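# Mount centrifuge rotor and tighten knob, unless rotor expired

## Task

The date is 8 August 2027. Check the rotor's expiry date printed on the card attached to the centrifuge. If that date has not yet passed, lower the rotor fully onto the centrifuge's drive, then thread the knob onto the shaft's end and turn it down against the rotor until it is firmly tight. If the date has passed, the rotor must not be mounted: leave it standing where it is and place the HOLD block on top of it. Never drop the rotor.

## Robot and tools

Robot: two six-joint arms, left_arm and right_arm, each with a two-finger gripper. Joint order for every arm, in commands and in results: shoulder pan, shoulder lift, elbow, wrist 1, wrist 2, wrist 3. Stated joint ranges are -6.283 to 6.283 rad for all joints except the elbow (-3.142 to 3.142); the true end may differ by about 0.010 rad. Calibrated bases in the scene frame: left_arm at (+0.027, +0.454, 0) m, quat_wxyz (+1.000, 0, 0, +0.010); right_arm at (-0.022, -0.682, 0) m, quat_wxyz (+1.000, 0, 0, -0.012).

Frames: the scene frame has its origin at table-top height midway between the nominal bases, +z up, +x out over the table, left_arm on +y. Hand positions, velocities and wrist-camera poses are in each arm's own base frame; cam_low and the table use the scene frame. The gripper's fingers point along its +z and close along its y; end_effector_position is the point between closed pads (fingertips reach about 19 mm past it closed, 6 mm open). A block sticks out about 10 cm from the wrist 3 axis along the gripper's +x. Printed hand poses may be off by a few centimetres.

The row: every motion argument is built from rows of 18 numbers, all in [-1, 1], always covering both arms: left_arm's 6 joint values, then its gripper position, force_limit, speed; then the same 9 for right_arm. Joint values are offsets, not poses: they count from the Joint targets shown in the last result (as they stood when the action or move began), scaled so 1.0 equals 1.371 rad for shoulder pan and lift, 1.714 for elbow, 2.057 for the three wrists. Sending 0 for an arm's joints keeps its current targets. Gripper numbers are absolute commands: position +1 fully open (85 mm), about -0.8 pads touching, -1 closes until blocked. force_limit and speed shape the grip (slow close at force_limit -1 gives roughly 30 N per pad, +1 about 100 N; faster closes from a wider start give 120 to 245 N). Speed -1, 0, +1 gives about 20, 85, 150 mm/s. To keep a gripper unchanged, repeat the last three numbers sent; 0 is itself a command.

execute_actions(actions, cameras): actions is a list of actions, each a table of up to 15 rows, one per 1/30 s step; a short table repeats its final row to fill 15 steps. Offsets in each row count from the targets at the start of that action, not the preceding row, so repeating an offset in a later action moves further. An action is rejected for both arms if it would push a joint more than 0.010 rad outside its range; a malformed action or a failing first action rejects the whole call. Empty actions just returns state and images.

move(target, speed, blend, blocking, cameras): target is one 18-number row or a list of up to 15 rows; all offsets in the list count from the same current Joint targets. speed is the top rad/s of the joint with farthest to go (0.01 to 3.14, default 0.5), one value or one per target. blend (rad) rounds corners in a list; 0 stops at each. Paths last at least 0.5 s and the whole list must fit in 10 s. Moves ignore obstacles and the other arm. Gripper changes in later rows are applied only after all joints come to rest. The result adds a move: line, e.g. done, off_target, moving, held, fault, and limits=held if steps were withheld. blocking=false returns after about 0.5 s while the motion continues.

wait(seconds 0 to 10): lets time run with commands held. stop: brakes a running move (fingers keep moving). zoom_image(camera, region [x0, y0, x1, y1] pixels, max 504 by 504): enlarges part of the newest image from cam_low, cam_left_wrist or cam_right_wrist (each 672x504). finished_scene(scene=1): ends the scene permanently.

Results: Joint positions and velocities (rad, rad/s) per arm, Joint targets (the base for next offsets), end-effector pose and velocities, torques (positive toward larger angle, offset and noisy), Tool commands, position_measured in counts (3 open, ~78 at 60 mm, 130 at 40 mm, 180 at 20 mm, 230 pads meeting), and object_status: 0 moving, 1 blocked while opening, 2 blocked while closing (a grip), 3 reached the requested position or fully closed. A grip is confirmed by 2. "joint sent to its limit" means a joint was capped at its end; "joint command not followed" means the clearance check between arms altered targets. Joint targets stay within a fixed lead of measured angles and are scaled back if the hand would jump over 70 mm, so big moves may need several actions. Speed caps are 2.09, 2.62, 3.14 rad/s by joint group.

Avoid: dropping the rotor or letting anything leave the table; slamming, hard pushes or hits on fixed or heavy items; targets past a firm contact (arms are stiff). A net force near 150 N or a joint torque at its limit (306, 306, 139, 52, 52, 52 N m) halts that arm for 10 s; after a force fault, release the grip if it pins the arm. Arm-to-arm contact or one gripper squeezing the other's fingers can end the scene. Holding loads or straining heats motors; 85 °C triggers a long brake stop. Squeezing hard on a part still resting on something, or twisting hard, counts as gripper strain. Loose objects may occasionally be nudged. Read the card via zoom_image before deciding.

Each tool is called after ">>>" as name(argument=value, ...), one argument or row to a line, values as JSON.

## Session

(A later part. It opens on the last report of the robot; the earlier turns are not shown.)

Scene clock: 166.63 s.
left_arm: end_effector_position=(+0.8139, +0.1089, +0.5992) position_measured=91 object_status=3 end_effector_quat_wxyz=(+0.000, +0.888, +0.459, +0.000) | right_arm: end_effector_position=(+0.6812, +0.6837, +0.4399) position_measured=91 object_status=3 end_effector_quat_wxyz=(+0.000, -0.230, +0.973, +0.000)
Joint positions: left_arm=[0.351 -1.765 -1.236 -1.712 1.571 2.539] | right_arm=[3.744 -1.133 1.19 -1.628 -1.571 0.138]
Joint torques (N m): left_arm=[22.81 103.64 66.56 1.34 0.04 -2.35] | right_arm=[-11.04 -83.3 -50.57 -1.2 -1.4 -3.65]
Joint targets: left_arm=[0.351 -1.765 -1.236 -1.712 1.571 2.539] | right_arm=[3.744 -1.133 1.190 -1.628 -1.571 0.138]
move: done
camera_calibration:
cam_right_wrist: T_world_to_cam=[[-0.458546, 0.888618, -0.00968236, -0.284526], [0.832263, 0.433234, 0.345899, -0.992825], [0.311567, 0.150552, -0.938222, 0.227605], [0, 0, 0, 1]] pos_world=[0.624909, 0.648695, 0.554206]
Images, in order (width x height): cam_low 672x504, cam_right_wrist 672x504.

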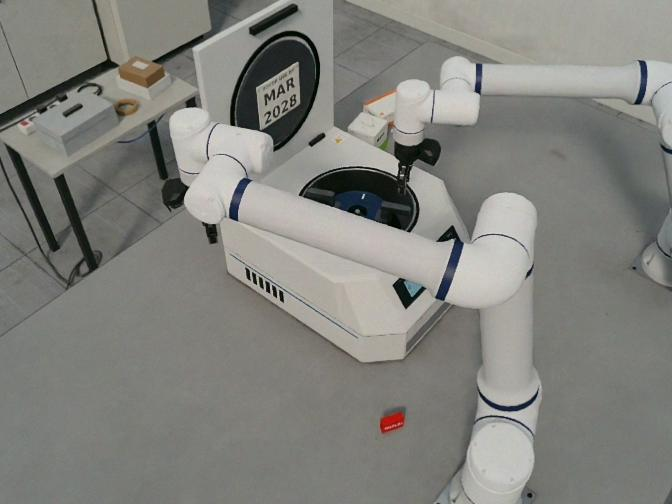

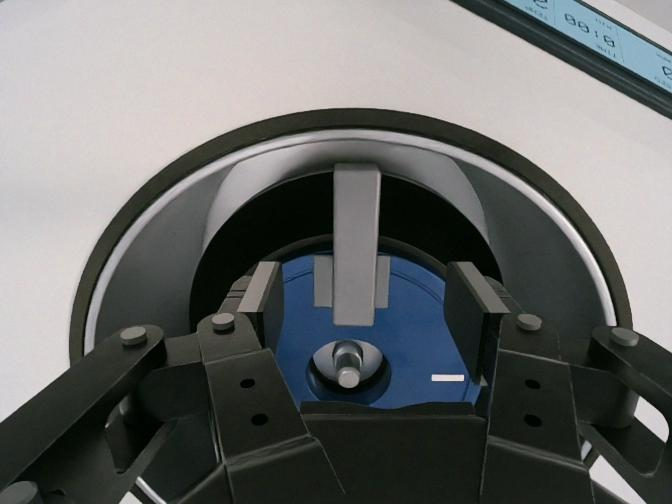

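>>> move(
  target=[0.350, 0, 0, 0, 0, 0, 0.3, 0.1, -0.6, 0, 0, 0, 0, 0, 0, 0.3, 0.1, -0.6],
  speed=0.6,
  cameras=["cam_low"],
)

>>> zoom_image(
  camera="cam_low",
  region=[285, 155, 435, 265],
)

Scene clock: 168.27 s.
left_arm: end_effector_position=(+0.6716, +0.4724, +0.5993) position_measured=91 object_status=3 end_effector_quat_wxyz=(+0.000, +0.754, +0.657, +0.000) | right_arm: end_effector_position=(+0.6812, +0.6837, +0.4399) position_measured=91 object_status=3 end_effector_quat_wxyz=(+0.000, -0.230, +0.973, +0.000)
Joint positions: left_arm=[0.831 -1.765 -1.236 -1.712 1.571 2.539] | right_arm=[3.744 -1.133 1.19 -1.628 -1.571 0.138]
Joint torques (N m): left_arm=[18.45 79.52 69.7 2.75 -0.04 -2.5] | right_arm=[-11.39 -83.59 -50.53 -1.23 -1.3 -3.7]
Joint targets: left_arm=[0.831 -1.765 -1.236 -1.712 1.571 2.539] | right_arm=[3.744 -1.133 1.190 -1.628 -1.571 0.138]
move: done
Images, in order (width x height): cam_low 672x504.

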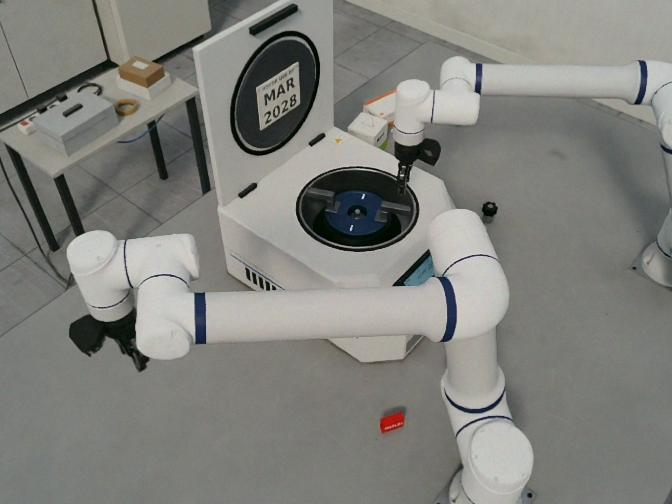

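Scaled by 3.360.

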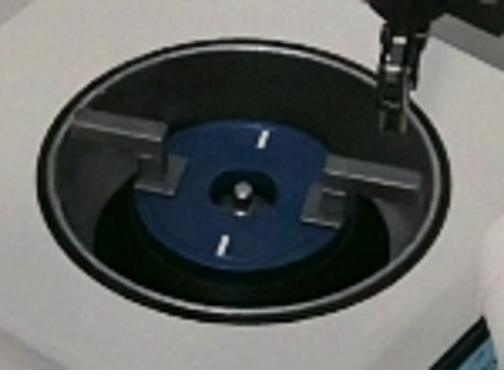

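>>> zoom_image(
  camera="cam_low",
  region=[290, 160, 360, 212],
)

>>> zoom_image(
  camera="cam_low",
  region=[355, 160, 425, 212],
)

>>> zoom_image(
  camera="cam_low",
  region=[290, 205, 360, 257],
)

>>> zoom_image(
  camera="cam_low",
  region=[355, 205, 425, 257],
)

Scaled by 7.200.

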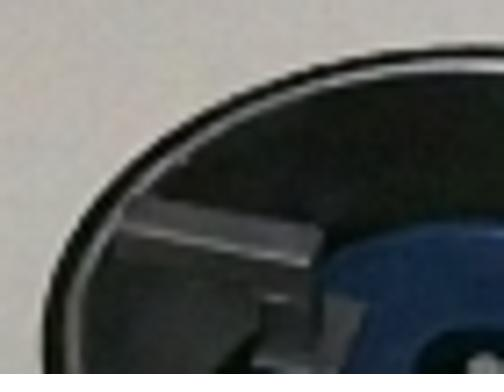

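Scaled by 7.200.

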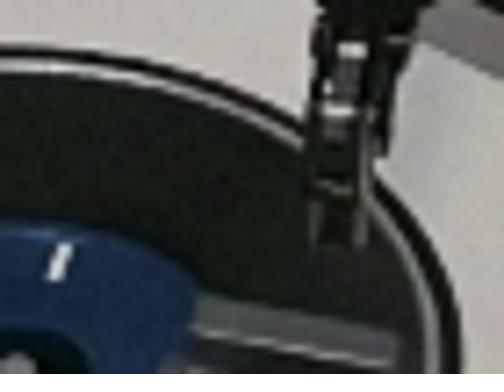

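Scaled by 7.200.

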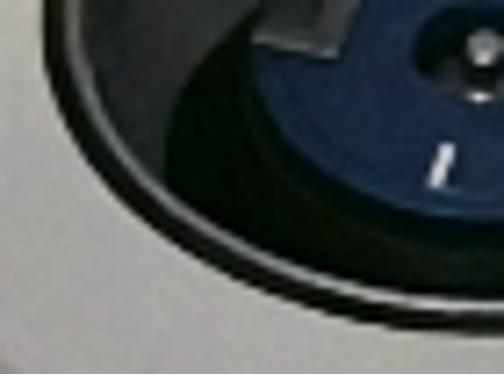

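Scaled by 7.200.

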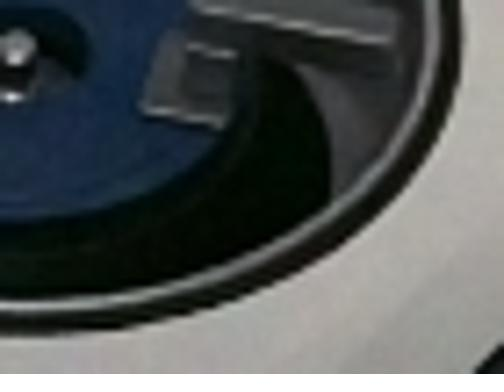

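>>> wait(
  seconds=0.1,
  cameras=["cam_right_wrist"],
)

>>> zoom_image(
  camera="cam_right_wrist",
  region=[300, 325, 400, 410],
)

Scene clock: 171.87 s.
left_arm: end_effector_position=(+0.6715, +0.4725, +0.5993) position_measured=91 object_status=3 end_effector_quat_wxyz=(+0.000, +0.754, +0.657, +0.000) | right_arm: end_effector_position=(+0.6812, +0.6837, +0.4399) position_measured=91 object_status=3 end_effector_quat_wxyz=(+0.000, -0.230, +0.973, +0.000)
Joint positions: left_arm=[0.831 -1.765 -1.236 -1.712 1.571 2.539] | right_arm=[3.744 -1.133 1.19 -1.628 -1.571 0.138]
Joint torques (N m): left_arm=[19.64 79.35 78.31 5.56 0.3 -2.12] | right_arm=[-13.54 -83.17 -50.64 -1.15 -1.31 -3.4]
Joint targets: left_arm=[0.831 -1.765 -1.236 -1.712 1.571 2.539] | right_arm=[3.744 -1.133 1.190 -1.628 -1.571 0.138]
Tool commands: left_gripper/position=+0.3 left_gripper/force_limit=+0.1 left_gripper/speed=-0.6 right_gripper/position=+0.3 right_gripper/force_limit=+0.1 right_gripper/speed=-0.6
wait: 0.10 s; at rest from the start
camera_calibration:
cam_right_wrist: T_world_to_cam=[[-0.458546, 0.888618, -0.00968236, -0.284526], [0.832263, 0.433234, 0.345899, -0.992825], [0.311567, 0.150552, -0.938222, 0.227605], [0, 0, 0, 1]] pos_world=[0.624909, 0.648695, 0.554206]
Images, in order (width x height): cam_right_wrist 672x504.

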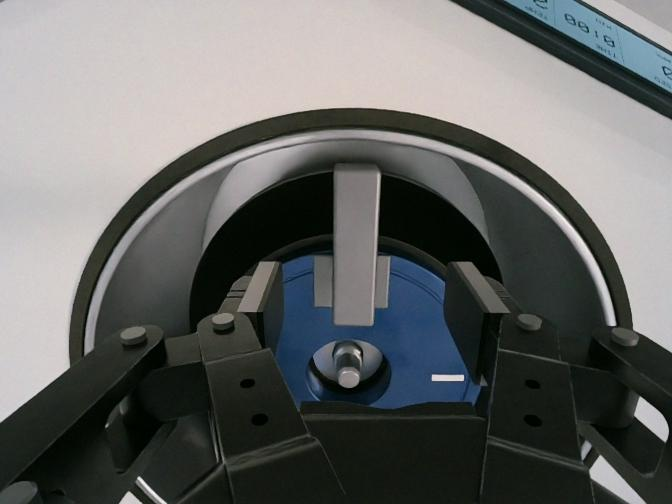

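Scaled by 5.040.

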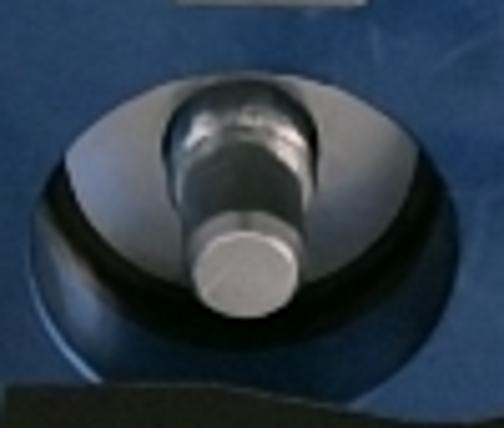

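>>> move(
  target=[0, 0, 0, 0, 0, 0, 0.3, 0.1, -0.6, -0.110709, 0.138875, -0.181354, 0.058553, 0, -0.831483, 0.3, 0.1, -0.6],
  speed=0.7,
  cameras=["cam_low", "cam_right_wrist"],
)

>>> zoom_image(
  camera="cam_right_wrist",
  region=[84, 100, 588, 440],
)

Scene clock: 177.03 s.
left_arm: end_effector_position=(+0.6715, +0.4725, +0.5993) position_measured=91 object_status=3 end_effector_quat_wxyz=(+0.000, +0.754, +0.657, +0.000) | right_arm: end_effector_position=(+0.8673, +0.6166, +0.4493) position_measured=91 object_status=3 end_effector_quat_wxyz=(+0.000, +0.847, -0.531, +0.000)
Joint positions: left_arm=[0.831 -1.765 -1.236 -1.712 1.571 2.539] | right_arm=[3.592 -0.943 0.88 -1.508 -1.571 -1.572]
Joint torques (N m): left_arm=[15.94 79.07 91.25 5.62 0.04 -2.16] | right_arm=[-15.17 -73.5 -50.53 -1.4 -1.42 -4.12]
Joint targets: left_arm=[0.831 -1.765 -1.236 -1.712 1.571 2.539] | right_arm=[3.592 -0.943 0.880 -1.508 -1.571 -1.572]
move: done
camera_calibration:
cam_right_wrist: T_world_to_cam=[[-0.894157, -0.447644, -0.00989017, 1.06235], [-0.42325, 0.837812, 0.344862, -0.281885], [-0.146089, 0.312547, -0.938601, 0.485713], [0, 0, 0, 1]] pos_world=[0.901558, 0.559914, 0.563609]
Images, in order (width x height): cam_low 672x504, cam_right_wrist 672x504.

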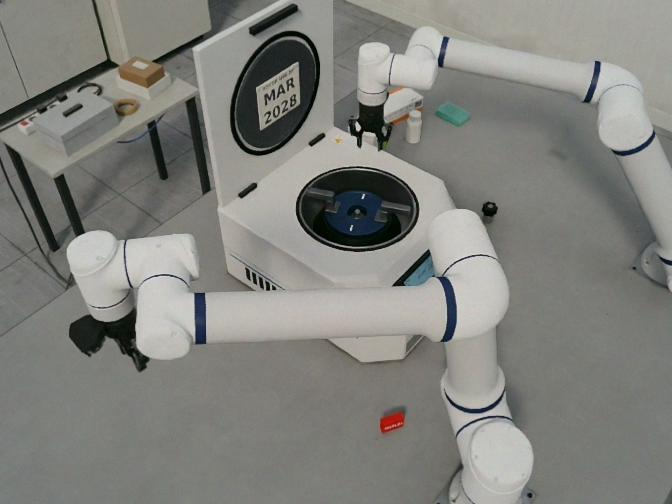

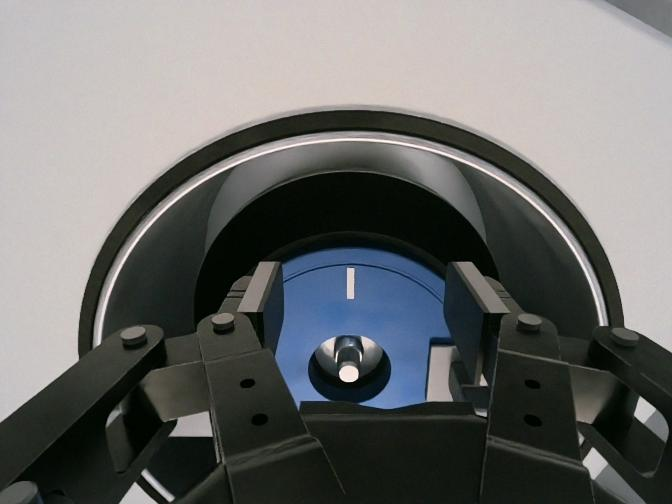

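Scaled by 1.000.

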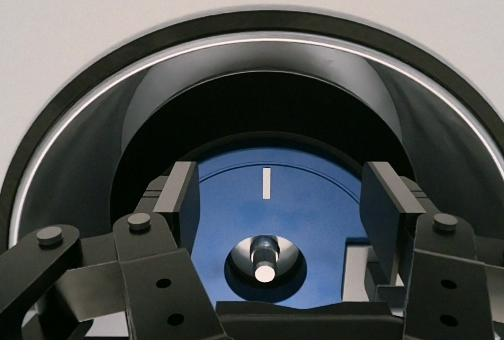

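>>> move(
  target=[0, 0, 0, 0, 0, 0, 0.3, 0.1, -0.6, 0.0962, 0.068778, -0.14386, 0.074031, 0, 0.064118, 0.3, 0.1, -0.6],
  speed=0.5,
  cameras=["cam_low", "cam_right_wrist"],
)

>>> zoom_image(
  camera="cam_right_wrist",
  region=[84, 20, 588, 340],
)

Scene clock: 179.07 s.
left_arm: end_effector_position=(+0.6715, +0.4725, +0.5993) position_measured=91 object_status=3 end_effector_quat_wxyz=(+0.000, +0.754, +0.657, +0.000) | right_arm: end_effector_position=(+0.8065, +0.7434, +0.4990) position_measured=91 object_status=3 end_effector_quat_wxyz=(+0.000, +0.848, -0.531, +0.000)
Joint positions: left_arm=[0.831 -1.765 -1.236 -1.712 1.571 2.539] | right_arm=[3.724 -0.849 0.633 -1.356 -1.571 -1.44]
Joint torques (N m): left_arm=[19.19 77.73 93.14 6.26 0.11 -2.5] | right_arm=[8.23 -76.82 -50.93 -1.49 -1.24 4.58]
Joint targets: left_arm=[0.831 -1.765 -1.236 -1.712 1.571 2.539] | right_arm=[3.724 -0.849 0.633 -1.356 -1.571 -1.440]
move: done
camera_calibration:
cam_right_wrist: T_world_to_cam=[[-0.894108, -0.447741, -0.00997918, 1.06532], [-0.423357, 0.837727, 0.344938, -0.430892], [-0.146083, 0.312637, -0.938572, 0.483763], [0, 0, 0, 1]] pos_world=[0.840758, 0.686714, 0.613309]
Images, in order (width x height): cam_low 672x504, cam_right_wrist 672x504.

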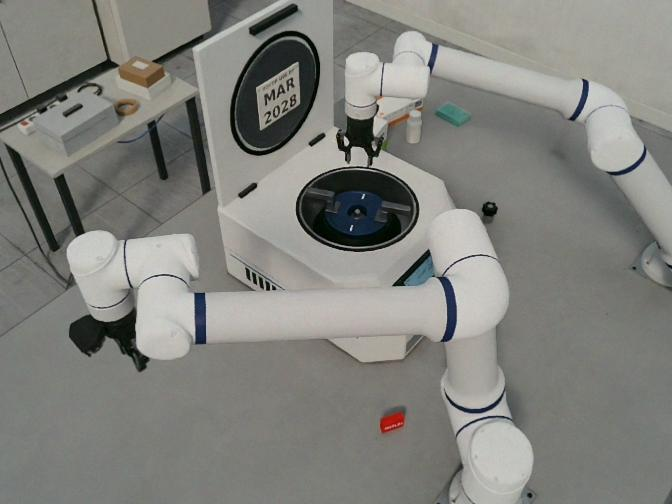

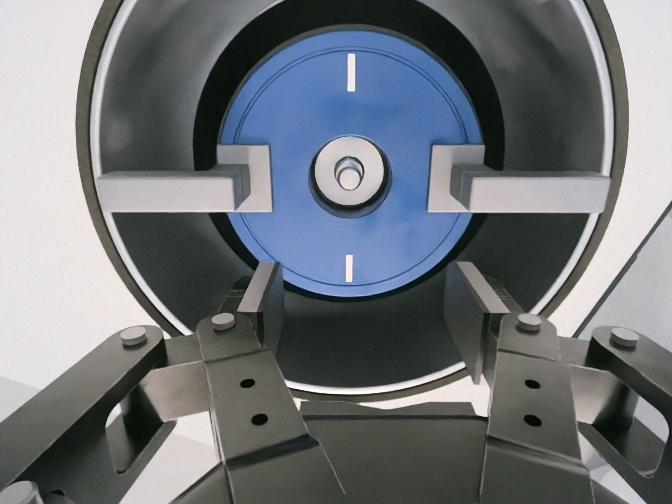

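Scaled by 1.000.

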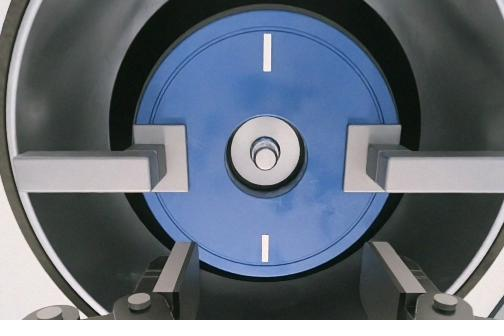

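>>> zoom_image(
  camera="cam_right_wrist",
  region=[84, 130, 284, 240],
)

>>> zoom_image(
  camera="cam_right_wrist",
  region=[424, 130, 624, 240],
)

>>> zoom_image(
  camera="cam_right_wrist",
  region=[290, 120, 410, 230],
)

Scaled by 2.520.

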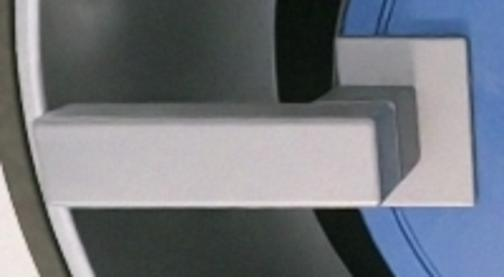

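Scaled by 2.520.

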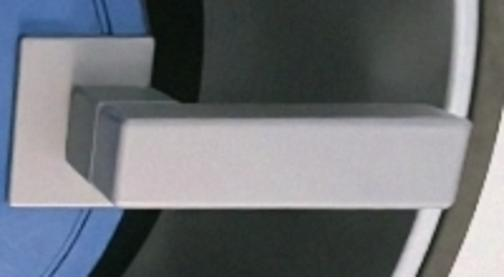

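Scaled by 4.200.

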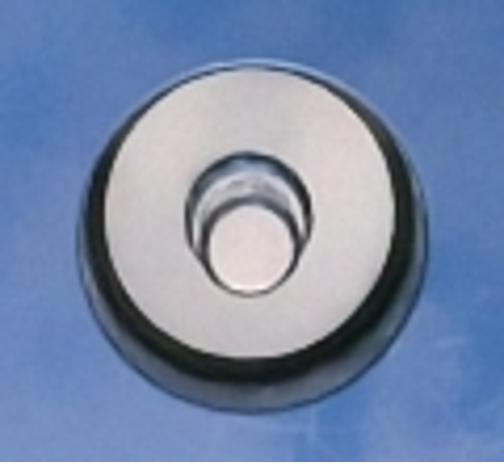

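>>> zoom_image(
  camera="cam_right_wrist",
  region=[60, 20, 180, 320],
)

>>> zoom_image(
  camera="cam_right_wrist",
  region=[530, 20, 650, 320],
)

Scaled by 1.680.

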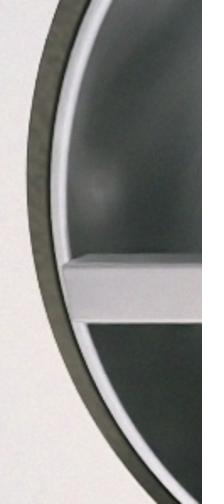

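Scaled by 1.680.

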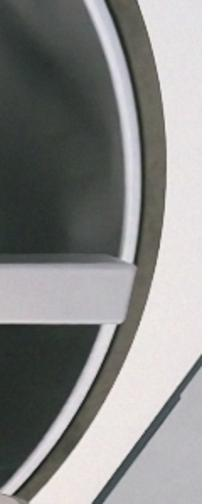

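>>> move(
  target=[0, 0, 0, 0, 0, 0, 0.3, 0.1, -0.6, 0.014509, -0.207653, 0.325214, -0.132584, 0, 0.767365, 0.3, 0.1, -0.6],
  speed=0.7,
  cameras=["cam_low", "cam_right_wrist"],
)

Scene clock: 192.20 s.
left_arm: end_effector_position=(+0.6715, +0.4725, +0.5993) position_measured=91 object_status=3 end_effector_quat_wxyz=(+0.000, +0.754, +0.657, +0.000) | right_arm: end_effector_position=(+0.6813, +0.6837, +0.4399) position_measured=91 object_status=3 end_effector_quat_wxyz=(+0.000, -0.230, +0.973, +0.000)
Joint positions: left_arm=[0.831 -1.765 -1.236 -1.712 1.571 2.539] | right_arm=[3.744 -1.133 1.19 -1.628 -1.571 0.138]
Joint torques (N m): left_arm=[18.55 76.75 92.54 6.1 0.49 -2.35] | right_arm=[8.17 -82.61 -31.88 -11.53 -1.3 4.72]
Joint targets: left_arm=[0.831 -1.765 -1.236 -1.712 1.571 2.539] | right_arm=[3.744 -1.133 1.190 -1.628 -1.571 0.138]
move: done
camera_calibration:
cam_right_wrist: T_world_to_cam=[[-0.45862, 0.888579, -0.00971429, -0.284437], [0.832222, 0.433314, 0.345898, -0.99285], [0.311567, 0.150551, -0.938222, 0.227605], [0, 0, 0, 1]] pos_world=[0.624909, 0.648694, 0.554206]
Images, in order (width x height): cam_low 672x504, cam_right_wrist 672x504.

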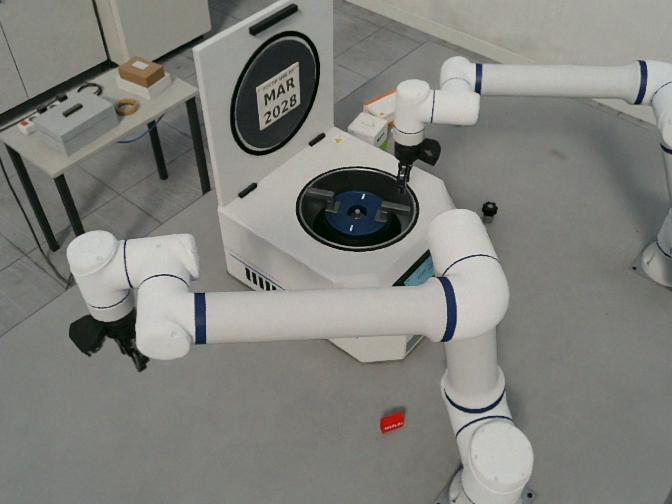

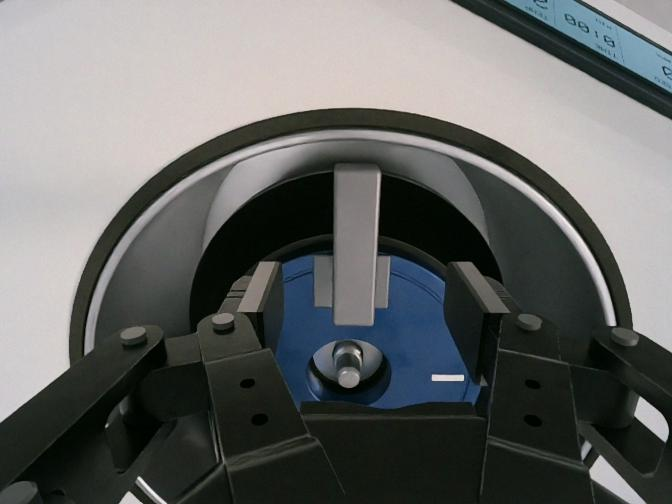

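>>> move(
  target=[
    [0, 0, 0, 0, 0, 0, 0.3, 0.1, -0.6, 0, 0.008048, 0.052205, -0.048864, 0, 0, 0.3, 0.1, -0.6],
    [0, 0, 0, 0, 0, 0, 0.3, 0.1, -0.6, 0, 0.021615, 0.093422, -0.092251, 0, 0, 0.3, 0.1, -0.6],
  ],
  speed=[0.2, 0.1],
  blend=0.03,
  cameras=["cam_right_wrist"],
)

Scene clock: 194.40 s.
left_arm: end_effector_position=(+0.6715, +0.4725, +0.5993) position_measured=91 object_status=3 end_effector_quat_wxyz=(+0.000, +0.754, +0.657, +0.000) | right_arm: end_effector_position=(+0.6813, +0.6837, +0.3251) position_measured=91 object_status=3 end_effector_quat_wxyz=(+0.000, -0.230, +0.973, +0.000)
Joint positions: left_arm=[0.831 -1.765 -1.236 -1.712 1.571 2.539] | right_arm=[3.744 -1.104 1.351 -1.818 -1.571 0.138]
Joint torques (N m): left_arm=[18.19 79.07 91.81 5.61 0.33 -2.55] | right_arm=[4 -61.98 -31.28 -11.45 -1.23 4.46]
Joint targets: left_arm=[0.831 -1.765 -1.236 -1.712 1.571 2.539] | right_arm=[3.744 -1.104 1.351 -1.818 -1.571 0.138]
move: done
camera_calibration:
cam_right_wrist: T_world_to_cam=[[-0.458546, 0.888618, -0.00968236, -0.285638], [0.832263, 0.433234, 0.345899, -0.953116], [0.311567, 0.150552, -0.938222, 0.119897], [0, 0, 0, 1]] pos_world=[0.624909, 0.648695, 0.439406]
Images, in order (width x height): cam_right_wrist 672x504.

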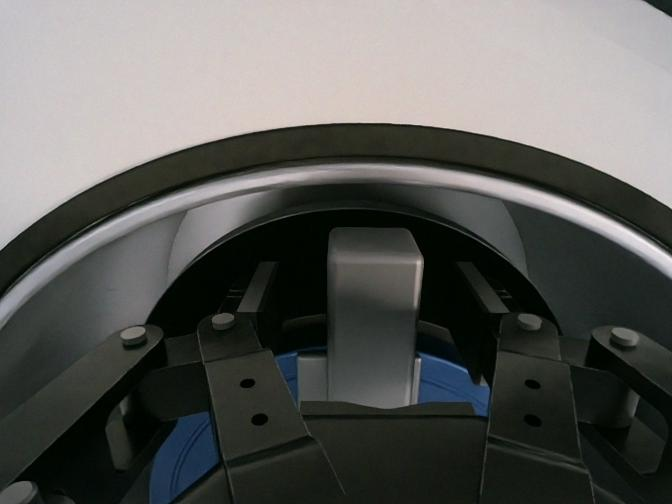

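>>> execute_actions(
  actions=[
    [[0,0,0,0,0,0,0.3,0.1,-0.6,0,0,0,0,0,0,-0.15,-1,-0.8]],
    [[0,0,0,0,0,0,0.3,0.1,-0.6,0,0,0,0,0,0,-0.15,-1,-0.8]],
  ],
  cameras=["cam_right_wrist"],
)

Scene clock: 195.77 s.
left_arm: end_effector_position=(+0.6715, +0.4725, +0.5993) position_measured=91 object_status=3 end_effector_quat_wxyz=(+0.000, +0.754, +0.657, +0.000) | right_arm: end_effector_position=(+0.6812, +0.6837, +0.3250) position_measured=148 object_status=3 end_effector_quat_wxyz=(+0.000, -0.230, +0.973, +0.000)
Joint positions: left_arm=[0.831 -1.765 -1.236 -1.712 1.571 2.539] | right_arm=[3.744 -1.104 1.351 -1.818 -1.571 0.138]
Joint torques (N m): left_arm=[16.3 76.37 93.45 5.7 0.25 -2.48] | right_arm=[1.59 -62.69 -31.36 -11.44 -1.18 4.63]
Joint targets: left_arm=[0.831 -1.765 -1.236 -1.712 1.571 2.539] | right_arm=[3.744 -1.104 1.351 -1.818 -1.571 0.138]
Step readings (joint positions of left_arm | right_arm):
0: [0.831 -1.765 -1.236 -1.712 1.571 2.539] | [3.744 -1.104 1.351 -1.818 -1.571 0.138]
1: [0.831 -1.765 -1.236 -1.712 1.571 2.539] | [3.744 -1.104 1.351 -1.818 -1.571 0.138]
2: [0.831 -1.765 -1.236 -1.712 1.571 2.539] | [3.744 -1.104 1.351 -1.818 -1.571 0.138]
4: [0.831 -1.765 -1.236 -1.712 1.571 2.539] | [3.744 -1.104 1.351 -1.818 -1.571 0.138]
8: [0.831 -1.765 -1.236 -1.712 1.571 2.539] | [3.744 -1.104 1.351 -1.818 -1.571 0.138]
15: [0.831 -1.765 -1.236 -1.712 1.571 2.539] | [3.744 -1.104 1.351 -1.818 -1.571 0.138]
16: [0.831 -1.765 -1.236 -1.712 1.571 2.539] | [3.744 -1.104 1.351 -1.818 -1.571 0.138]
17: [0.831 -1.765 -1.236 -1.712 1.571 2.539] | [3.744 -1.104 1.351 -1.818 -1.571 0.138]
19: [0.831 -1.765 -1.236 -1.712 1.571 2.539] | [3.744 -1.104 1.351 -1.818 -1.571 0.138]
23: [0.831 -1.765 -1.236 -1.712 1.571 2.539] | [3.744 -1.104 1.351 -1.818 -1.571 0.138]
30: [0.831 -1.765 -1.236 -1.712 1.571 2.539] | [3.744 -1.104 1.351 -1.818 -1.571 0.138]
camera_calibration:
cam_right_wrist: T_world_to_cam=[[-0.458546, 0.888618, -0.00968236, -0.285639], [0.832263, 0.433234, 0.345899, -0.953081], [0.311567, 0.150552, -0.938222, 0.119803], [0, 0, 0, 1]] pos_world=[0.624909, 0.648695, 0.439306]
Images, in order (width x height): cam_right_wrist 672x504.

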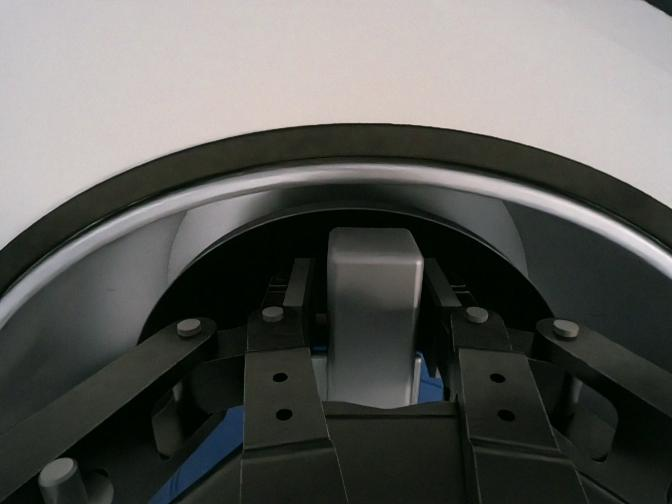

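>>> move(
  target=[0, 0, 0, 0, 0, 0, 0.3, 0.1, -0.6, -0.000385, 0, 0, 0, 0, 0, -0.15, -1, -0.8],
  speed=0.05,
  cameras=[],
)

>>> move(
  target=[0, 0, 0, 0, 0, 0, 0.3, 0.1, -0.6, -0.000385, 0, 0, 0, 0, 0, -0.15, -1, -0.8],
  speed=0.05,
  cameras=[],
)

Scene clock: 196.90 s.
left_arm: end_effector_position=(+0.6715, +0.4725, +0.5993) position_measured=91 object_status=3 end_effector_quat_wxyz=(+0.000, +0.754, +0.657, +0.000) | right_arm: end_effector_position=(+0.6816, +0.6834, +0.3250) position_measured=148 object_status=3 end_effector_quat_wxyz=(+0.000, -0.230, +0.973, +0.000)
Joint positions: left_arm=[0.831 -1.765 -1.236 -1.712 1.571 2.539] | right_arm=[3.743 -1.104 1.351 -1.818 -1.571 0.138]
Joint torques (N m): left_arm=[19.37 77.73 92.82 5.69 0.44 -2.59] | right_arm=[-14.59 -63.14 -31.15 -11.47 -1.18 4.46]
Joint targets: left_arm=[0.831 -1.765 -1.236 -1.712 1.571 2.539] | right_arm=[3.743 -1.104 1.351 -1.818 -1.571 0.138]
move: done
No camera images: "cameras" was empty.

Scene clock: 197.60 s.
left_arm: end_effector_position=(+0.6715, +0.4725, +0.5993) position_measured=91 object_status=3 end_effector_quat_wxyz=(+0.000, +0.754, +0.657, +0.000) | right_arm: end_effector_position=(+0.6820, +0.6830, +0.3250) position_measured=148 object_status=3 end_effector_quat_wxyz=(+0.000, -0.229, +0.973, +0.000)
Joint positions: left_arm=[0.831 -1.765 -1.236 -1.712 1.571 2.539] | right_arm=[3.743 -1.104 1.351 -1.818 -1.571 0.138]
Joint torques (N m): left_arm=[19.09 78.56 93.51 5.79 0.33 -2.52] | right_arm=[-15.51 -62.46 -31.01 -11.46 -1.14 4.41]
Joint targets: left_arm=[0.831 -1.765 -1.236 -1.712 1.571 2.539] | right_arm=[3.743 -1.104 1.351 -1.818 -1.571 0.138]
move: done
No camera images: "cameras" was empty.

>>> move(
  target=[0, 0, 0, 0, 0, 0, 0.3, 0.1, -0.6, -0.000385, 0, 0, 0, 0, 0, -0.15, -1, -0.8],
  speed=0.05,
  cameras=[],
)

>>> move(
  target=[0, 0, 0, 0, 0, 0, 0.3, 0.1, -0.6, -0.000385, 0, 0, 0, 0, 0, -0.15, -1, -0.8],
  speed=0.05,
  cameras=["cam_right_wrist"],
)

Scene clock: 198.47 s.
left_arm: end_effector_position=(+0.6715, +0.4725, +0.5993) position_measured=91 object_status=3 end_effector_quat_wxyz=(+0.000, +0.754, +0.657, +0.000) | right_arm: end_effector_position=(+0.6823, +0.6826, +0.3250) position_measured=148 object_status=3 end_effector_quat_wxyz=(+0.000, -0.229, +0.973, +0.000)
Joint positions: left_arm=[0.831 -1.765 -1.236 -1.712 1.571 2.539] | right_arm=[3.742 -1.104 1.351 -1.818 -1.571 0.138]
Joint torques (N m): left_arm=[20.14 79.54 93.92 5.59 0.51 -2.36] | right_arm=[-15.21 -62.63 -31.45 -11.34 -1.25 4.46]
Joint targets: left_arm=[0.831 -1.765 -1.236 -1.712 1.571 2.539] | right_arm=[3.742 -1.104 1.351 -1.818 -1.571 0.138]
move: done
No camera images: "cameras" was empty.

Scene clock: 199.17 s.
left_arm: end_effector_position=(+0.6715, +0.4725, +0.5993) position_measured=91 object_status=3 end_effector_quat_wxyz=(+0.000, +0.754, +0.657, +0.000) | right_arm: end_effector_position=(+0.6827, +0.6823, +0.3250) position_measured=148 object_status=3 end_effector_quat_wxyz=(+0.000, -0.229, +0.973, +0.000)
Joint positions: left_arm=[0.831 -1.765 -1.236 -1.712 1.571 2.539] | right_arm=[3.742 -1.104 1.351 -1.818 -1.571 0.138]
Joint torques (N m): left_arm=[18.87 77.14 91.82 5.46 0.11 -2.4] | right_arm=[-15.08 -62.68 -31.37 -11.46 -1.12 4.47]
Joint targets: left_arm=[0.831 -1.765 -1.236 -1.712 1.571 2.539] | right_arm=[3.742 -1.104 1.351 -1.818 -1.571 0.138]
move: done
camera_calibration:
cam_right_wrist: T_world_to_cam=[[-0.456707, 0.889564, -0.00970618, -0.285648], [0.833161, 0.431524, 0.345876, -0.953049], [0.311867, 0.149877, -0.93823, 0.119844], [0, 0, 0, 1]] pos_world=[0.62621, 0.647403, 0.439306]
Images, in order (width x height): cam_right_wrist 672x504.

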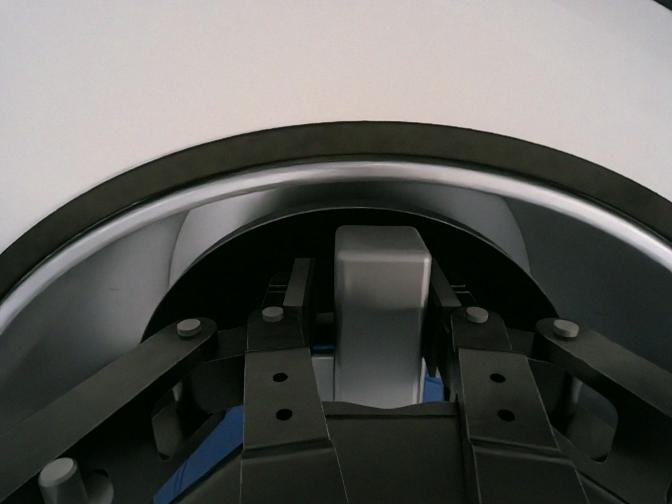

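>>> move(
  target=[0, 0, 0, 0, 0, 0, 0.3, 0.1, -0.6, -0.000385, 0, 0, 0, 0, 0, -0.15, -1, -0.8],
  speed=0.05,
  cameras=[],
)

>>> move(
  target=[0, 0, 0, 0, 0, 0, 0.3, 0.1, -0.6, -0.000385, 0, 0, 0, 0, 0, -0.15, -1, -0.8],
  speed=0.05,
  cameras=[],
)

Scene clock: 200.10 s.
left_arm: end_effector_position=(+0.6715, +0.4725, +0.5993) position_measured=91 object_status=3 end_effector_quat_wxyz=(+0.000, +0.754, +0.657, +0.000) | right_arm: end_effector_position=(+0.6830, +0.6819, +0.3250) position_measured=148 object_status=3 end_effector_quat_wxyz=(+0.000, -0.229, +0.974, +0.000)
Joint positions: left_arm=[0.831 -1.765 -1.236 -1.712 1.571 2.539] | right_arm=[3.741 -1.104 1.351 -1.818 -1.571 0.138]
Joint torques (N m): left_arm=[18.68 78.89 92.58 6.2 0.32 -2.38] | right_arm=[-16.49 -62.72 -31.58 -11.42 -1.13 4.62]
Joint targets: left_arm=[0.831 -1.765 -1.236 -1.712 1.571 2.539] | right_arm=[3.741 -1.104 1.351 -1.818 -1.571 0.138]
move: done
No camera images: "cameras" was empty.

Scene clock: 200.80 s.
left_arm: end_effector_position=(+0.6715, +0.4725, +0.5993) position_measured=91 object_status=3 end_effector_quat_wxyz=(+0.000, +0.754, +0.657, +0.000) | right_arm: end_effector_position=(+0.6834, +0.6815, +0.3250) position_measured=148 object_status=3 end_effector_quat_wxyz=(+0.000, -0.228, +0.974, +0.000)
Joint positions: left_arm=[0.831 -1.765 -1.236 -1.712 1.571 2.539] | right_arm=[3.741 -1.104 1.351 -1.818 -1.571 0.138]
Joint torques (N m): left_arm=[16.32 79.55 94.33 6.21 0.48 -2.3] | right_arm=[-14.56 -62.63 -31.28 -11.16 -1.33 4.46]
Joint targets: left_arm=[0.831 -1.765 -1.236 -1.712 1.571 2.539] | right_arm=[3.741 -1.104 1.351 -1.818 -1.571 0.138]
move: done
No camera images: "cameras" was empty.

>>> execute_actions(
  actions=[],
)

Scene clock: 201.73 s.
left_arm: end_effector_position=(+0.6715, +0.4725, +0.5993) position_measured=91 object_status=3 end_effector_quat_wxyz=(+0.000, +0.754, +0.657, +0.000) | right_arm: end_effector_position=(+0.6834, +0.6815, +0.3250) position_measured=148 object_status=3 end_effector_quat_wxyz=(+0.000, -0.228, +0.974, +0.000)
Joint positions: left_arm=[0.831 -1.765 -1.236 -1.712 1.571 2.539] | right_arm=[3.741 -1.104 1.351 -1.818 -1.571 0.138]
Joint velocities: within noise
Joint torques (N m): left_arm=[19.62 79.41 91.69 5.75 0.47 -2.61] | right_arm=[-15.13 -62.24 -31.29 -11.4 -1.32 4.52]
Motor temperatures (°C): left_arm=[33 33 32 30 36 32] | right_arm=[33 31 29 37 30 38]
Joint targets: left_arm=[0.831 -1.765 -1.236 -1.712 1.571 2.539] | right_arm=[3.741 -1.104 1.351 -1.818 -1.571 0.138]
Tool commands: left_gripper/position=+0.3 left_gripper/force_limit=+0.1 left_gripper/speed=-0.6 right_gripper/position=-0.15 right_gripper/force_limit=-1.0 right_gripper/speed=-0.8
camera_calibration:
cam_left_wrist: T_world_to_cam=[[0.989736, -0.141926, -0.0167285, -0.576661], [-0.12727, -0.928615, 0.348536, 0.334238], [-0.0650006, -0.342829, -0.937146, 0.897622], [0, 0, 0, 1]] pos_world=[0.671627, 0.536266, 0.715063]
cam_right_wrist: T_world_to_cam=[[-0.455725, 0.890068, -0.00971458, -0.285647], [0.833659, 0.430617, 0.345807, -0.953028], [0.311975, 0.149494, -0.938255, 0.119922], [0, 0, 0, 1]] pos_world=[0.626911, 0.646707, 0.439306]

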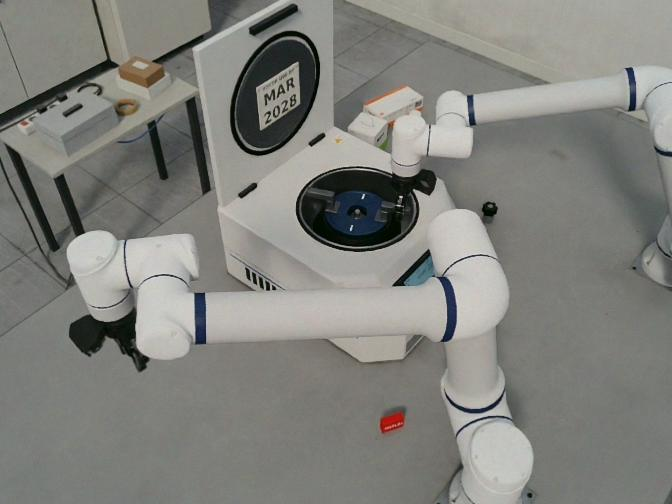

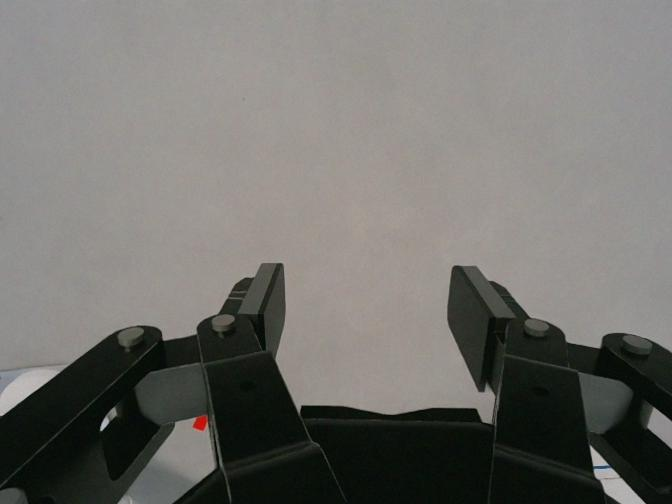

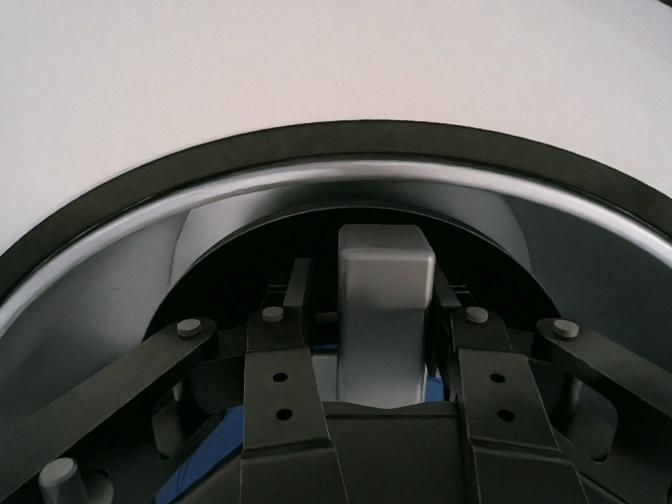

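>>> execute_actions(
  actions=[
    [[0,0,0,0,0,0,0.3,0.1,-0.6,-0.000385,0,0,0,0,0,-0.15,-1,-0.8]],
    [[0,0,0,0,0,0,0.3,0.1,-0.6,-0.000385,0,0,0,0,0,-0.15,-1,-0.8]],
  ],
  cameras=["cam_right_wrist"],
)

>>> execute_actions(
  actions=[
    [[0,0,0,0,0,0,0.3,0.1,-0.6,-0.000385,0,0,0,0,0,-0.15,-1,-0.8]],
  ],
  cameras=["cam_right_wrist"],
)

Scene clock: 203.33 s.
left_arm: end_effector_position=(+0.6715, +0.4725, +0.5993) position_measured=91 object_status=3 end_effector_quat_wxyz=(+0.000, +0.754, +0.657, +0.000) | right_arm: end_effector_position=(+0.6841, +0.6808, +0.3250) position_measured=148 object_status=3 end_effector_quat_wxyz=(+0.000, -0.228, +0.974, +0.000)
Joint positions: left_arm=[0.831 -1.765 -1.236 -1.712 1.571 2.539] | right_arm=[3.74 -1.104 1.351 -1.818 -1.571 0.138]
Joint torques (N m): left_arm=[17.98 76.58 93.07 6.03 0.6 -2.52] | right_arm=[-15.55 -62.71 -31.1 -11.52 -1.2 4.7]
Joint targets: left_arm=[0.831 -1.765 -1.236 -1.712 1.571 2.539] | right_arm=[3.740 -1.104 1.351 -1.818 -1.571 0.138]
Step readings (joint positions of left_arm | right_arm):
0: [0.831 -1.765 -1.236 -1.712 1.571 2.539] | [3.741 -1.104 1.351 -1.818 -1.571 0.138]
1: [0.831 -1.765 -1.236 -1.712 1.571 2.539] | [3.741 -1.104 1.351 -1.818 -1.571 0.138]
2: [0.831 -1.765 -1.236 -1.712 1.571 2.539] | [3.741 -1.104 1.351 -1.818 -1.571 0.138]
4: [0.831 -1.765 -1.236 -1.712 1.571 2.539] | [3.740 -1.104 1.351 -1.818 -1.571 0.138]
8: [0.831 -1.765 -1.236 -1.712 1.571 2.539] | [3.740 -1.104 1.351 -1.818 -1.571 0.138]
15: [0.831 -1.765 -1.236 -1.712 1.571 2.539] | [3.740 -1.104 1.351 -1.818 -1.571 0.138]
16: [0.831 -1.765 -1.236 -1.712 1.571 2.539] | [3.740 -1.104 1.351 -1.818 -1.571 0.138]
17: [0.831 -1.765 -1.236 -1.712 1.571 2.539] | [3.740 -1.104 1.351 -1.818 -1.571 0.138]
19: [0.831 -1.765 -1.236 -1.712 1.571 2.539] | [3.740 -1.104 1.351 -1.818 -1.571 0.138]
23: [0.831 -1.765 -1.236 -1.712 1.571 2.539] | [3.740 -1.104 1.351 -1.818 -1.571 0.138]
30: [0.831 -1.765 -1.236 -1.712 1.571 2.539] | [3.740 -1.104 1.351 -1.818 -1.571 0.138]
camera_calibration:
cam_right_wrist: T_world_to_cam=[[-0.454793, 0.890544, -0.00969823, -0.285608], [0.834095, 0.429731, 0.345856, -0.953035], [0.312168, 0.149204, -0.938238, 0.119866], [0, 0, 0, 1]] pos_world=[0.627611, 0.646011, 0.439306]
Images, in order (width x height): cam_right_wrist 672x504.

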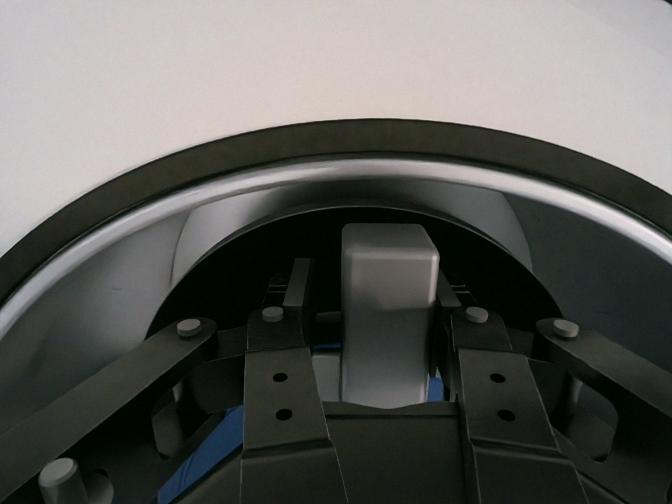

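Scene clock: 204.03 s.
left_arm: end_effector_position=(+0.6715, +0.4725, +0.5993) position_measured=91 object_status=3 end_effector_quat_wxyz=(+0.000, +0.754, +0.657, +0.000) | right_arm: end_effector_position=(+0.6845, +0.6805, +0.3250) position_measured=148 object_status=3 end_effector_quat_wxyz=(+0.000, -0.228, +0.974, +0.000)
Joint positions: left_arm=[0.831 -1.765 -1.236 -1.712 1.571 2.539] | right_arm=[3.739 -1.104 1.351 -1.818 -1.571 0.138]
Joint torques (N m): left_arm=[16.36 78.92 92.45 6.13 0.48 -2.29] | right_arm=[-16.48 -63.12 -31.61 -11.23 -1.2 4.37]
Joint targets: left_arm=[0.831 -1.765 -1.236 -1.712 1.571 2.539] | right_arm=[3.739 -1.104 1.351 -1.818 -1.571 0.138]
Step readings (joint positions of left_arm | right_arm):
0: [0.831 -1.765 -1.236 -1.712 1.571 2.539] | [3.740 -1.104 1.351 -1.818 -1.571 0.138]
1: [0.831 -1.765 -1.236 -1.712 1.571 2.539] | [3.740 -1.104 1.351 -1.818 -1.571 0.138]
2: [0.831 -1.765 -1.236 -1.712 1.571 2.539] | [3.740 -1.104 1.351 -1.818 -1.571 0.138]
4: [0.831 -1.765 -1.236 -1.712 1.571 2.539] | [3.739 -1.104 1.351 -1.818 -1.571 0.138]
8: [0.831 -1.765 -1.236 -1.712 1.571 2.539] | [3.739 -1.104 1.351 -1.818 -1.571 0.138]
15: [0.831 -1.765 -1.236 -1.712 1.571 2.539] | [3.739 -1.104 1.351 -1.818 -1.571 0.138]
camera_calibration:
cam_right_wrist: T_world_to_cam=[[-0.454275, 0.890809, -0.00971561, -0.285695], [0.834341, 0.429251, 0.345861, -0.953004], [0.312266, 0.14901, -0.938235, 0.119879], [0, 0, 0, 1]] pos_world=[0.627911, 0.645714, 0.439306]
Images, in order (width x height): cam_right_wrist 672x504.

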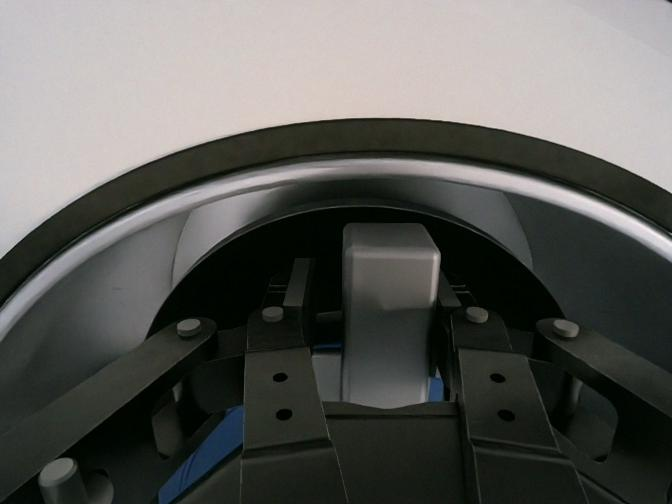

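>>> execute_actions(
  actions=[
    [[0,0,0,0,0,0,0.3,0.1,-0.6,-0.000385,0,0,0,0,0,-0.15,-1,-0.8]],
  ],
  cameras=["cam_right_wrist"],
)

>>> execute_actions(
  actions=[
    [[0,0,0,0,0,0,0.3,0.1,-0.6,-0.000385,0,0,0,0,0,-0.15,-1,-0.8]],
  ],
  cameras=["cam_right_wrist"],
)

>>> execute_actions(
  actions=[
    [[0,0,0,0,0,0,0.3,0.1,-0.6,-0.000385,0,0,0,0,0,-0.15,-1,-0.8]],
  ],
  cameras=["cam_right_wrist"],
)

Scene clock: 206.00 s.
left_arm: end_effector_position=(+0.6715, +0.4725, +0.5993) position_measured=91 object_status=3 end_effector_quat_wxyz=(+0.000, +0.754, +0.657, +0.000) | right_arm: end_effector_position=(+0.6849, +0.6801, +0.3250) position_measured=148 object_status=3 end_effector_quat_wxyz=(+0.000, -0.227, +0.974, +0.000)
Joint positions: left_arm=[0.831 -1.765 -1.236 -1.712 1.571 2.539] | right_arm=[3.739 -1.104 1.351 -1.818 -1.571 0.138]
Joint torques (N m): left_arm=[21.66 78.58 92.76 5.9 0.24 -2.57] | right_arm=[-15.23 -62.55 -31.49 -11.29 -1.23 4.41]
Joint targets: left_arm=[0.831 -1.765 -1.236 -1.712 1.571 2.539] | right_arm=[3.739 -1.104 1.351 -1.818 -1.571 0.138]
Step readings (joint positions of left_arm | right_arm):
0: [0.831 -1.765 -1.236 -1.712 1.571 2.539] | [3.739 -1.104 1.351 -1.818 -1.571 0.138]
1: [0.831 -1.765 -1.236 -1.712 1.571 2.539] | [3.739 -1.104 1.351 -1.818 -1.571 0.138]
2: [0.831 -1.765 -1.236 -1.712 1.571 2.539] | [3.739 -1.104 1.351 -1.818 -1.571 0.138]
4: [0.831 -1.765 -1.236 -1.712 1.571 2.539] | [3.739 -1.104 1.351 -1.818 -1.571 0.138]
8: [0.831 -1.765 -1.236 -1.712 1.571 2.539] | [3.739 -1.104 1.351 -1.818 -1.571 0.138]
15: [0.831 -1.765 -1.236 -1.712 1.571 2.539] | [3.739 -1.104 1.351 -1.818 -1.571 0.138]
camera_calibration:
cam_right_wrist: T_world_to_cam=[[-0.453831, 0.891034, -0.00976499, -0.28565], [0.834545, 0.42885, 0.345865, -0.953081], [0.312365, 0.148815, -0.938234, 0.119861], [0, 0, 0, 1]] pos_world=[0.628312, 0.645416, 0.439306]
Images, in order (width x height): cam_right_wrist 672x504.

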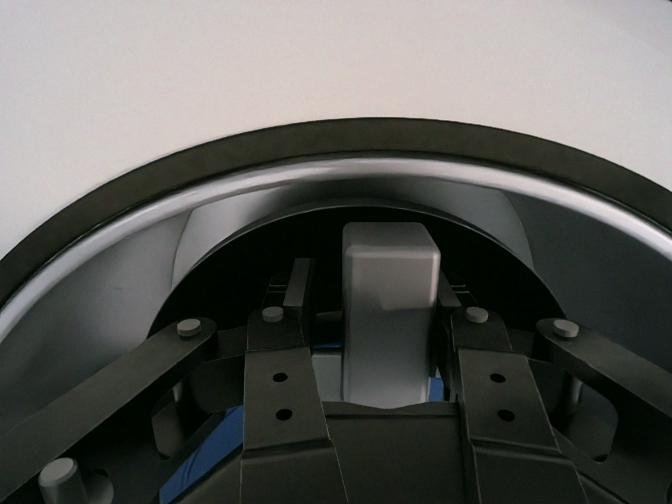

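Scene clock: 206.70 s.
left_arm: end_effector_position=(+0.6715, +0.4725, +0.5993) position_measured=91 object_status=3 end_effector_quat_wxyz=(+0.000, +0.754, +0.657, +0.000) | right_arm: end_effector_position=(+0.6852, +0.6797, +0.3250) position_measured=148 object_status=3 end_effector_quat_wxyz=(+0.000, -0.227, +0.974, +0.000)
Joint positions: left_arm=[0.831 -1.765 -1.236 -1.712 1.571 2.539] | right_arm=[3.738 -1.104 1.351 -1.818 -1.571 0.138]
Joint torques (N m): left_arm=[20.11 77.3 92.8 5.51 0.39 -2.4] | right_arm=[-15.95 -63.11 -32.01 -11.14 -1.19 4.64]
Joint targets: left_arm=[0.831 -1.765 -1.236 -1.712 1.571 2.539] | right_arm=[3.738 -1.104 1.351 -1.818 -1.571 0.138]
Step readings (joint positions of left_arm | right_arm):
0: [0.831 -1.765 -1.236 -1.712 1.571 2.539] | [3.739 -1.104 1.351 -1.818 -1.571 0.138]
1: [0.831 -1.765 -1.236 -1.712 1.571 2.539] | [3.739 -1.104 1.351 -1.818 -1.571 0.138]
2: [0.831 -1.765 -1.236 -1.712 1.571 2.539] | [3.739 -1.104 1.351 -1.818 -1.571 0.138]
4: [0.831 -1.765 -1.236 -1.712 1.571 2.539] | [3.738 -1.104 1.351 -1.818 -1.571 0.138]
8: [0.831 -1.765 -1.236 -1.712 1.571 2.539] | [3.738 -1.104 1.351 -1.818 -1.571 0.138]
15: [0.831 -1.765 -1.236 -1.712 1.571 2.539] | [3.738 -1.104 1.351 -1.818 -1.571 0.138]
camera_calibration:
cam_right_wrist: T_world_to_cam=[[-0.453394, 0.891258, -0.00967306, -0.285619], [0.834781, 0.428417, 0.345832, -0.953016], [0.312369, 0.148723, -0.938247, 0.11989], [0, 0, 0, 1]] pos_world=[0.628612, 0.645018, 0.439306]
Images, in order (width x height): cam_right_wrist 672x504.

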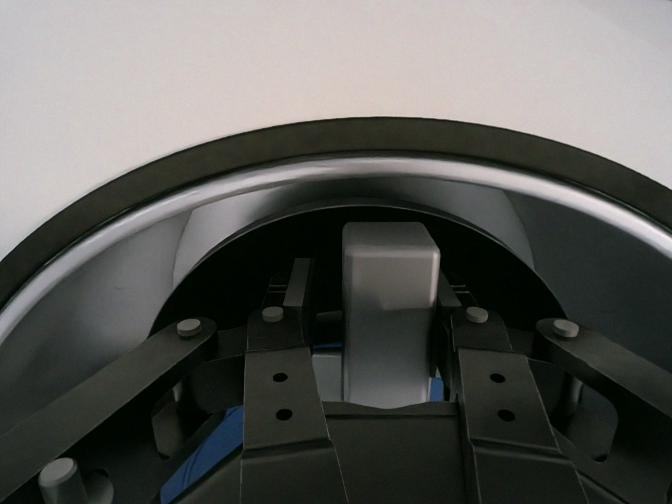

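Scene clock: 207.40 s.
left_arm: end_effector_position=(+0.6715, +0.4725, +0.5993) position_measured=91 object_status=3 end_effector_quat_wxyz=(+0.000, +0.754, +0.657, +0.000) | right_arm: end_effector_position=(+0.6856, +0.6794, +0.3250) position_measured=148 object_status=3 end_effector_quat_wxyz=(+0.000, -0.227, +0.974, +0.000)
Joint positions: left_arm=[0.831 -1.765 -1.236 -1.712 1.571 2.539] | right_arm=[3.738 -1.104 1.351 -1.818 -1.571 0.138]
Joint torques (N m): left_arm=[17.87 78.81 92.73 6.04 0.5 -2.34] | right_arm=[-16.54 -62.8 -31.63 -11.22 -1.23 4.5]
Joint targets: left_arm=[0.831 -1.765 -1.236 -1.712 1.571 2.539] | right_arm=[3.738 -1.104 1.351 -1.818 -1.571 0.138]
Step readings (joint positions of left_arm | right_arm):
0: [0.831 -1.765 -1.236 -1.712 1.571 2.539] | [3.738 -1.104 1.351 -1.818 -1.571 0.138]
1: [0.831 -1.765 -1.236 -1.712 1.571 2.539] | [3.738 -1.104 1.351 -1.818 -1.571 0.138]
2: [0.831 -1.765 -1.236 -1.712 1.571 2.539] | [3.738 -1.104 1.351 -1.818 -1.571 0.138]
4: [0.831 -1.765 -1.236 -1.712 1.571 2.539] | [3.738 -1.104 1.351 -1.818 -1.571 0.138]
8: [0.831 -1.765 -1.236 -1.712 1.571 2.539] | [3.738 -1.104 1.351 -1.818 -1.571 0.138]
15: [0.831 -1.765 -1.236 -1.712 1.571 2.539] | [3.738 -1.104 1.351 -1.818 -1.571 0.138]
camera_calibration:
cam_right_wrist: T_world_to_cam=[[-0.452876, 0.891521, -0.00969044, -0.28566], [0.835025, 0.427936, 0.345837, -0.953069], [0.312468, 0.148529, -0.938245, 0.119871], [0, 0, 0, 1]] pos_world=[0.629012, 0.64472, 0.439306]
Images, in order (width x height): cam_right_wrist 672x504.

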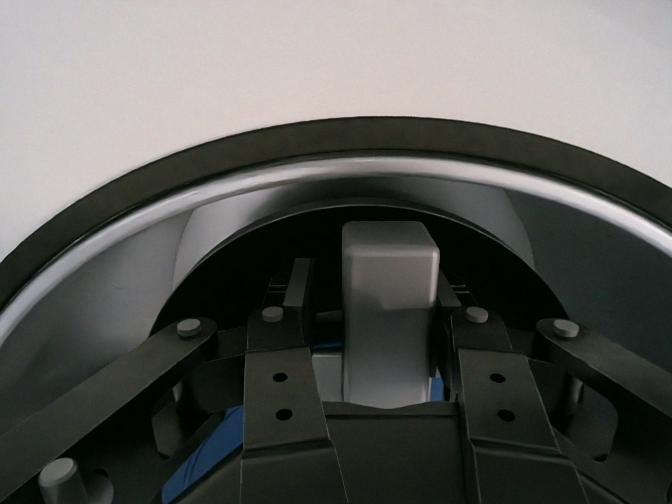

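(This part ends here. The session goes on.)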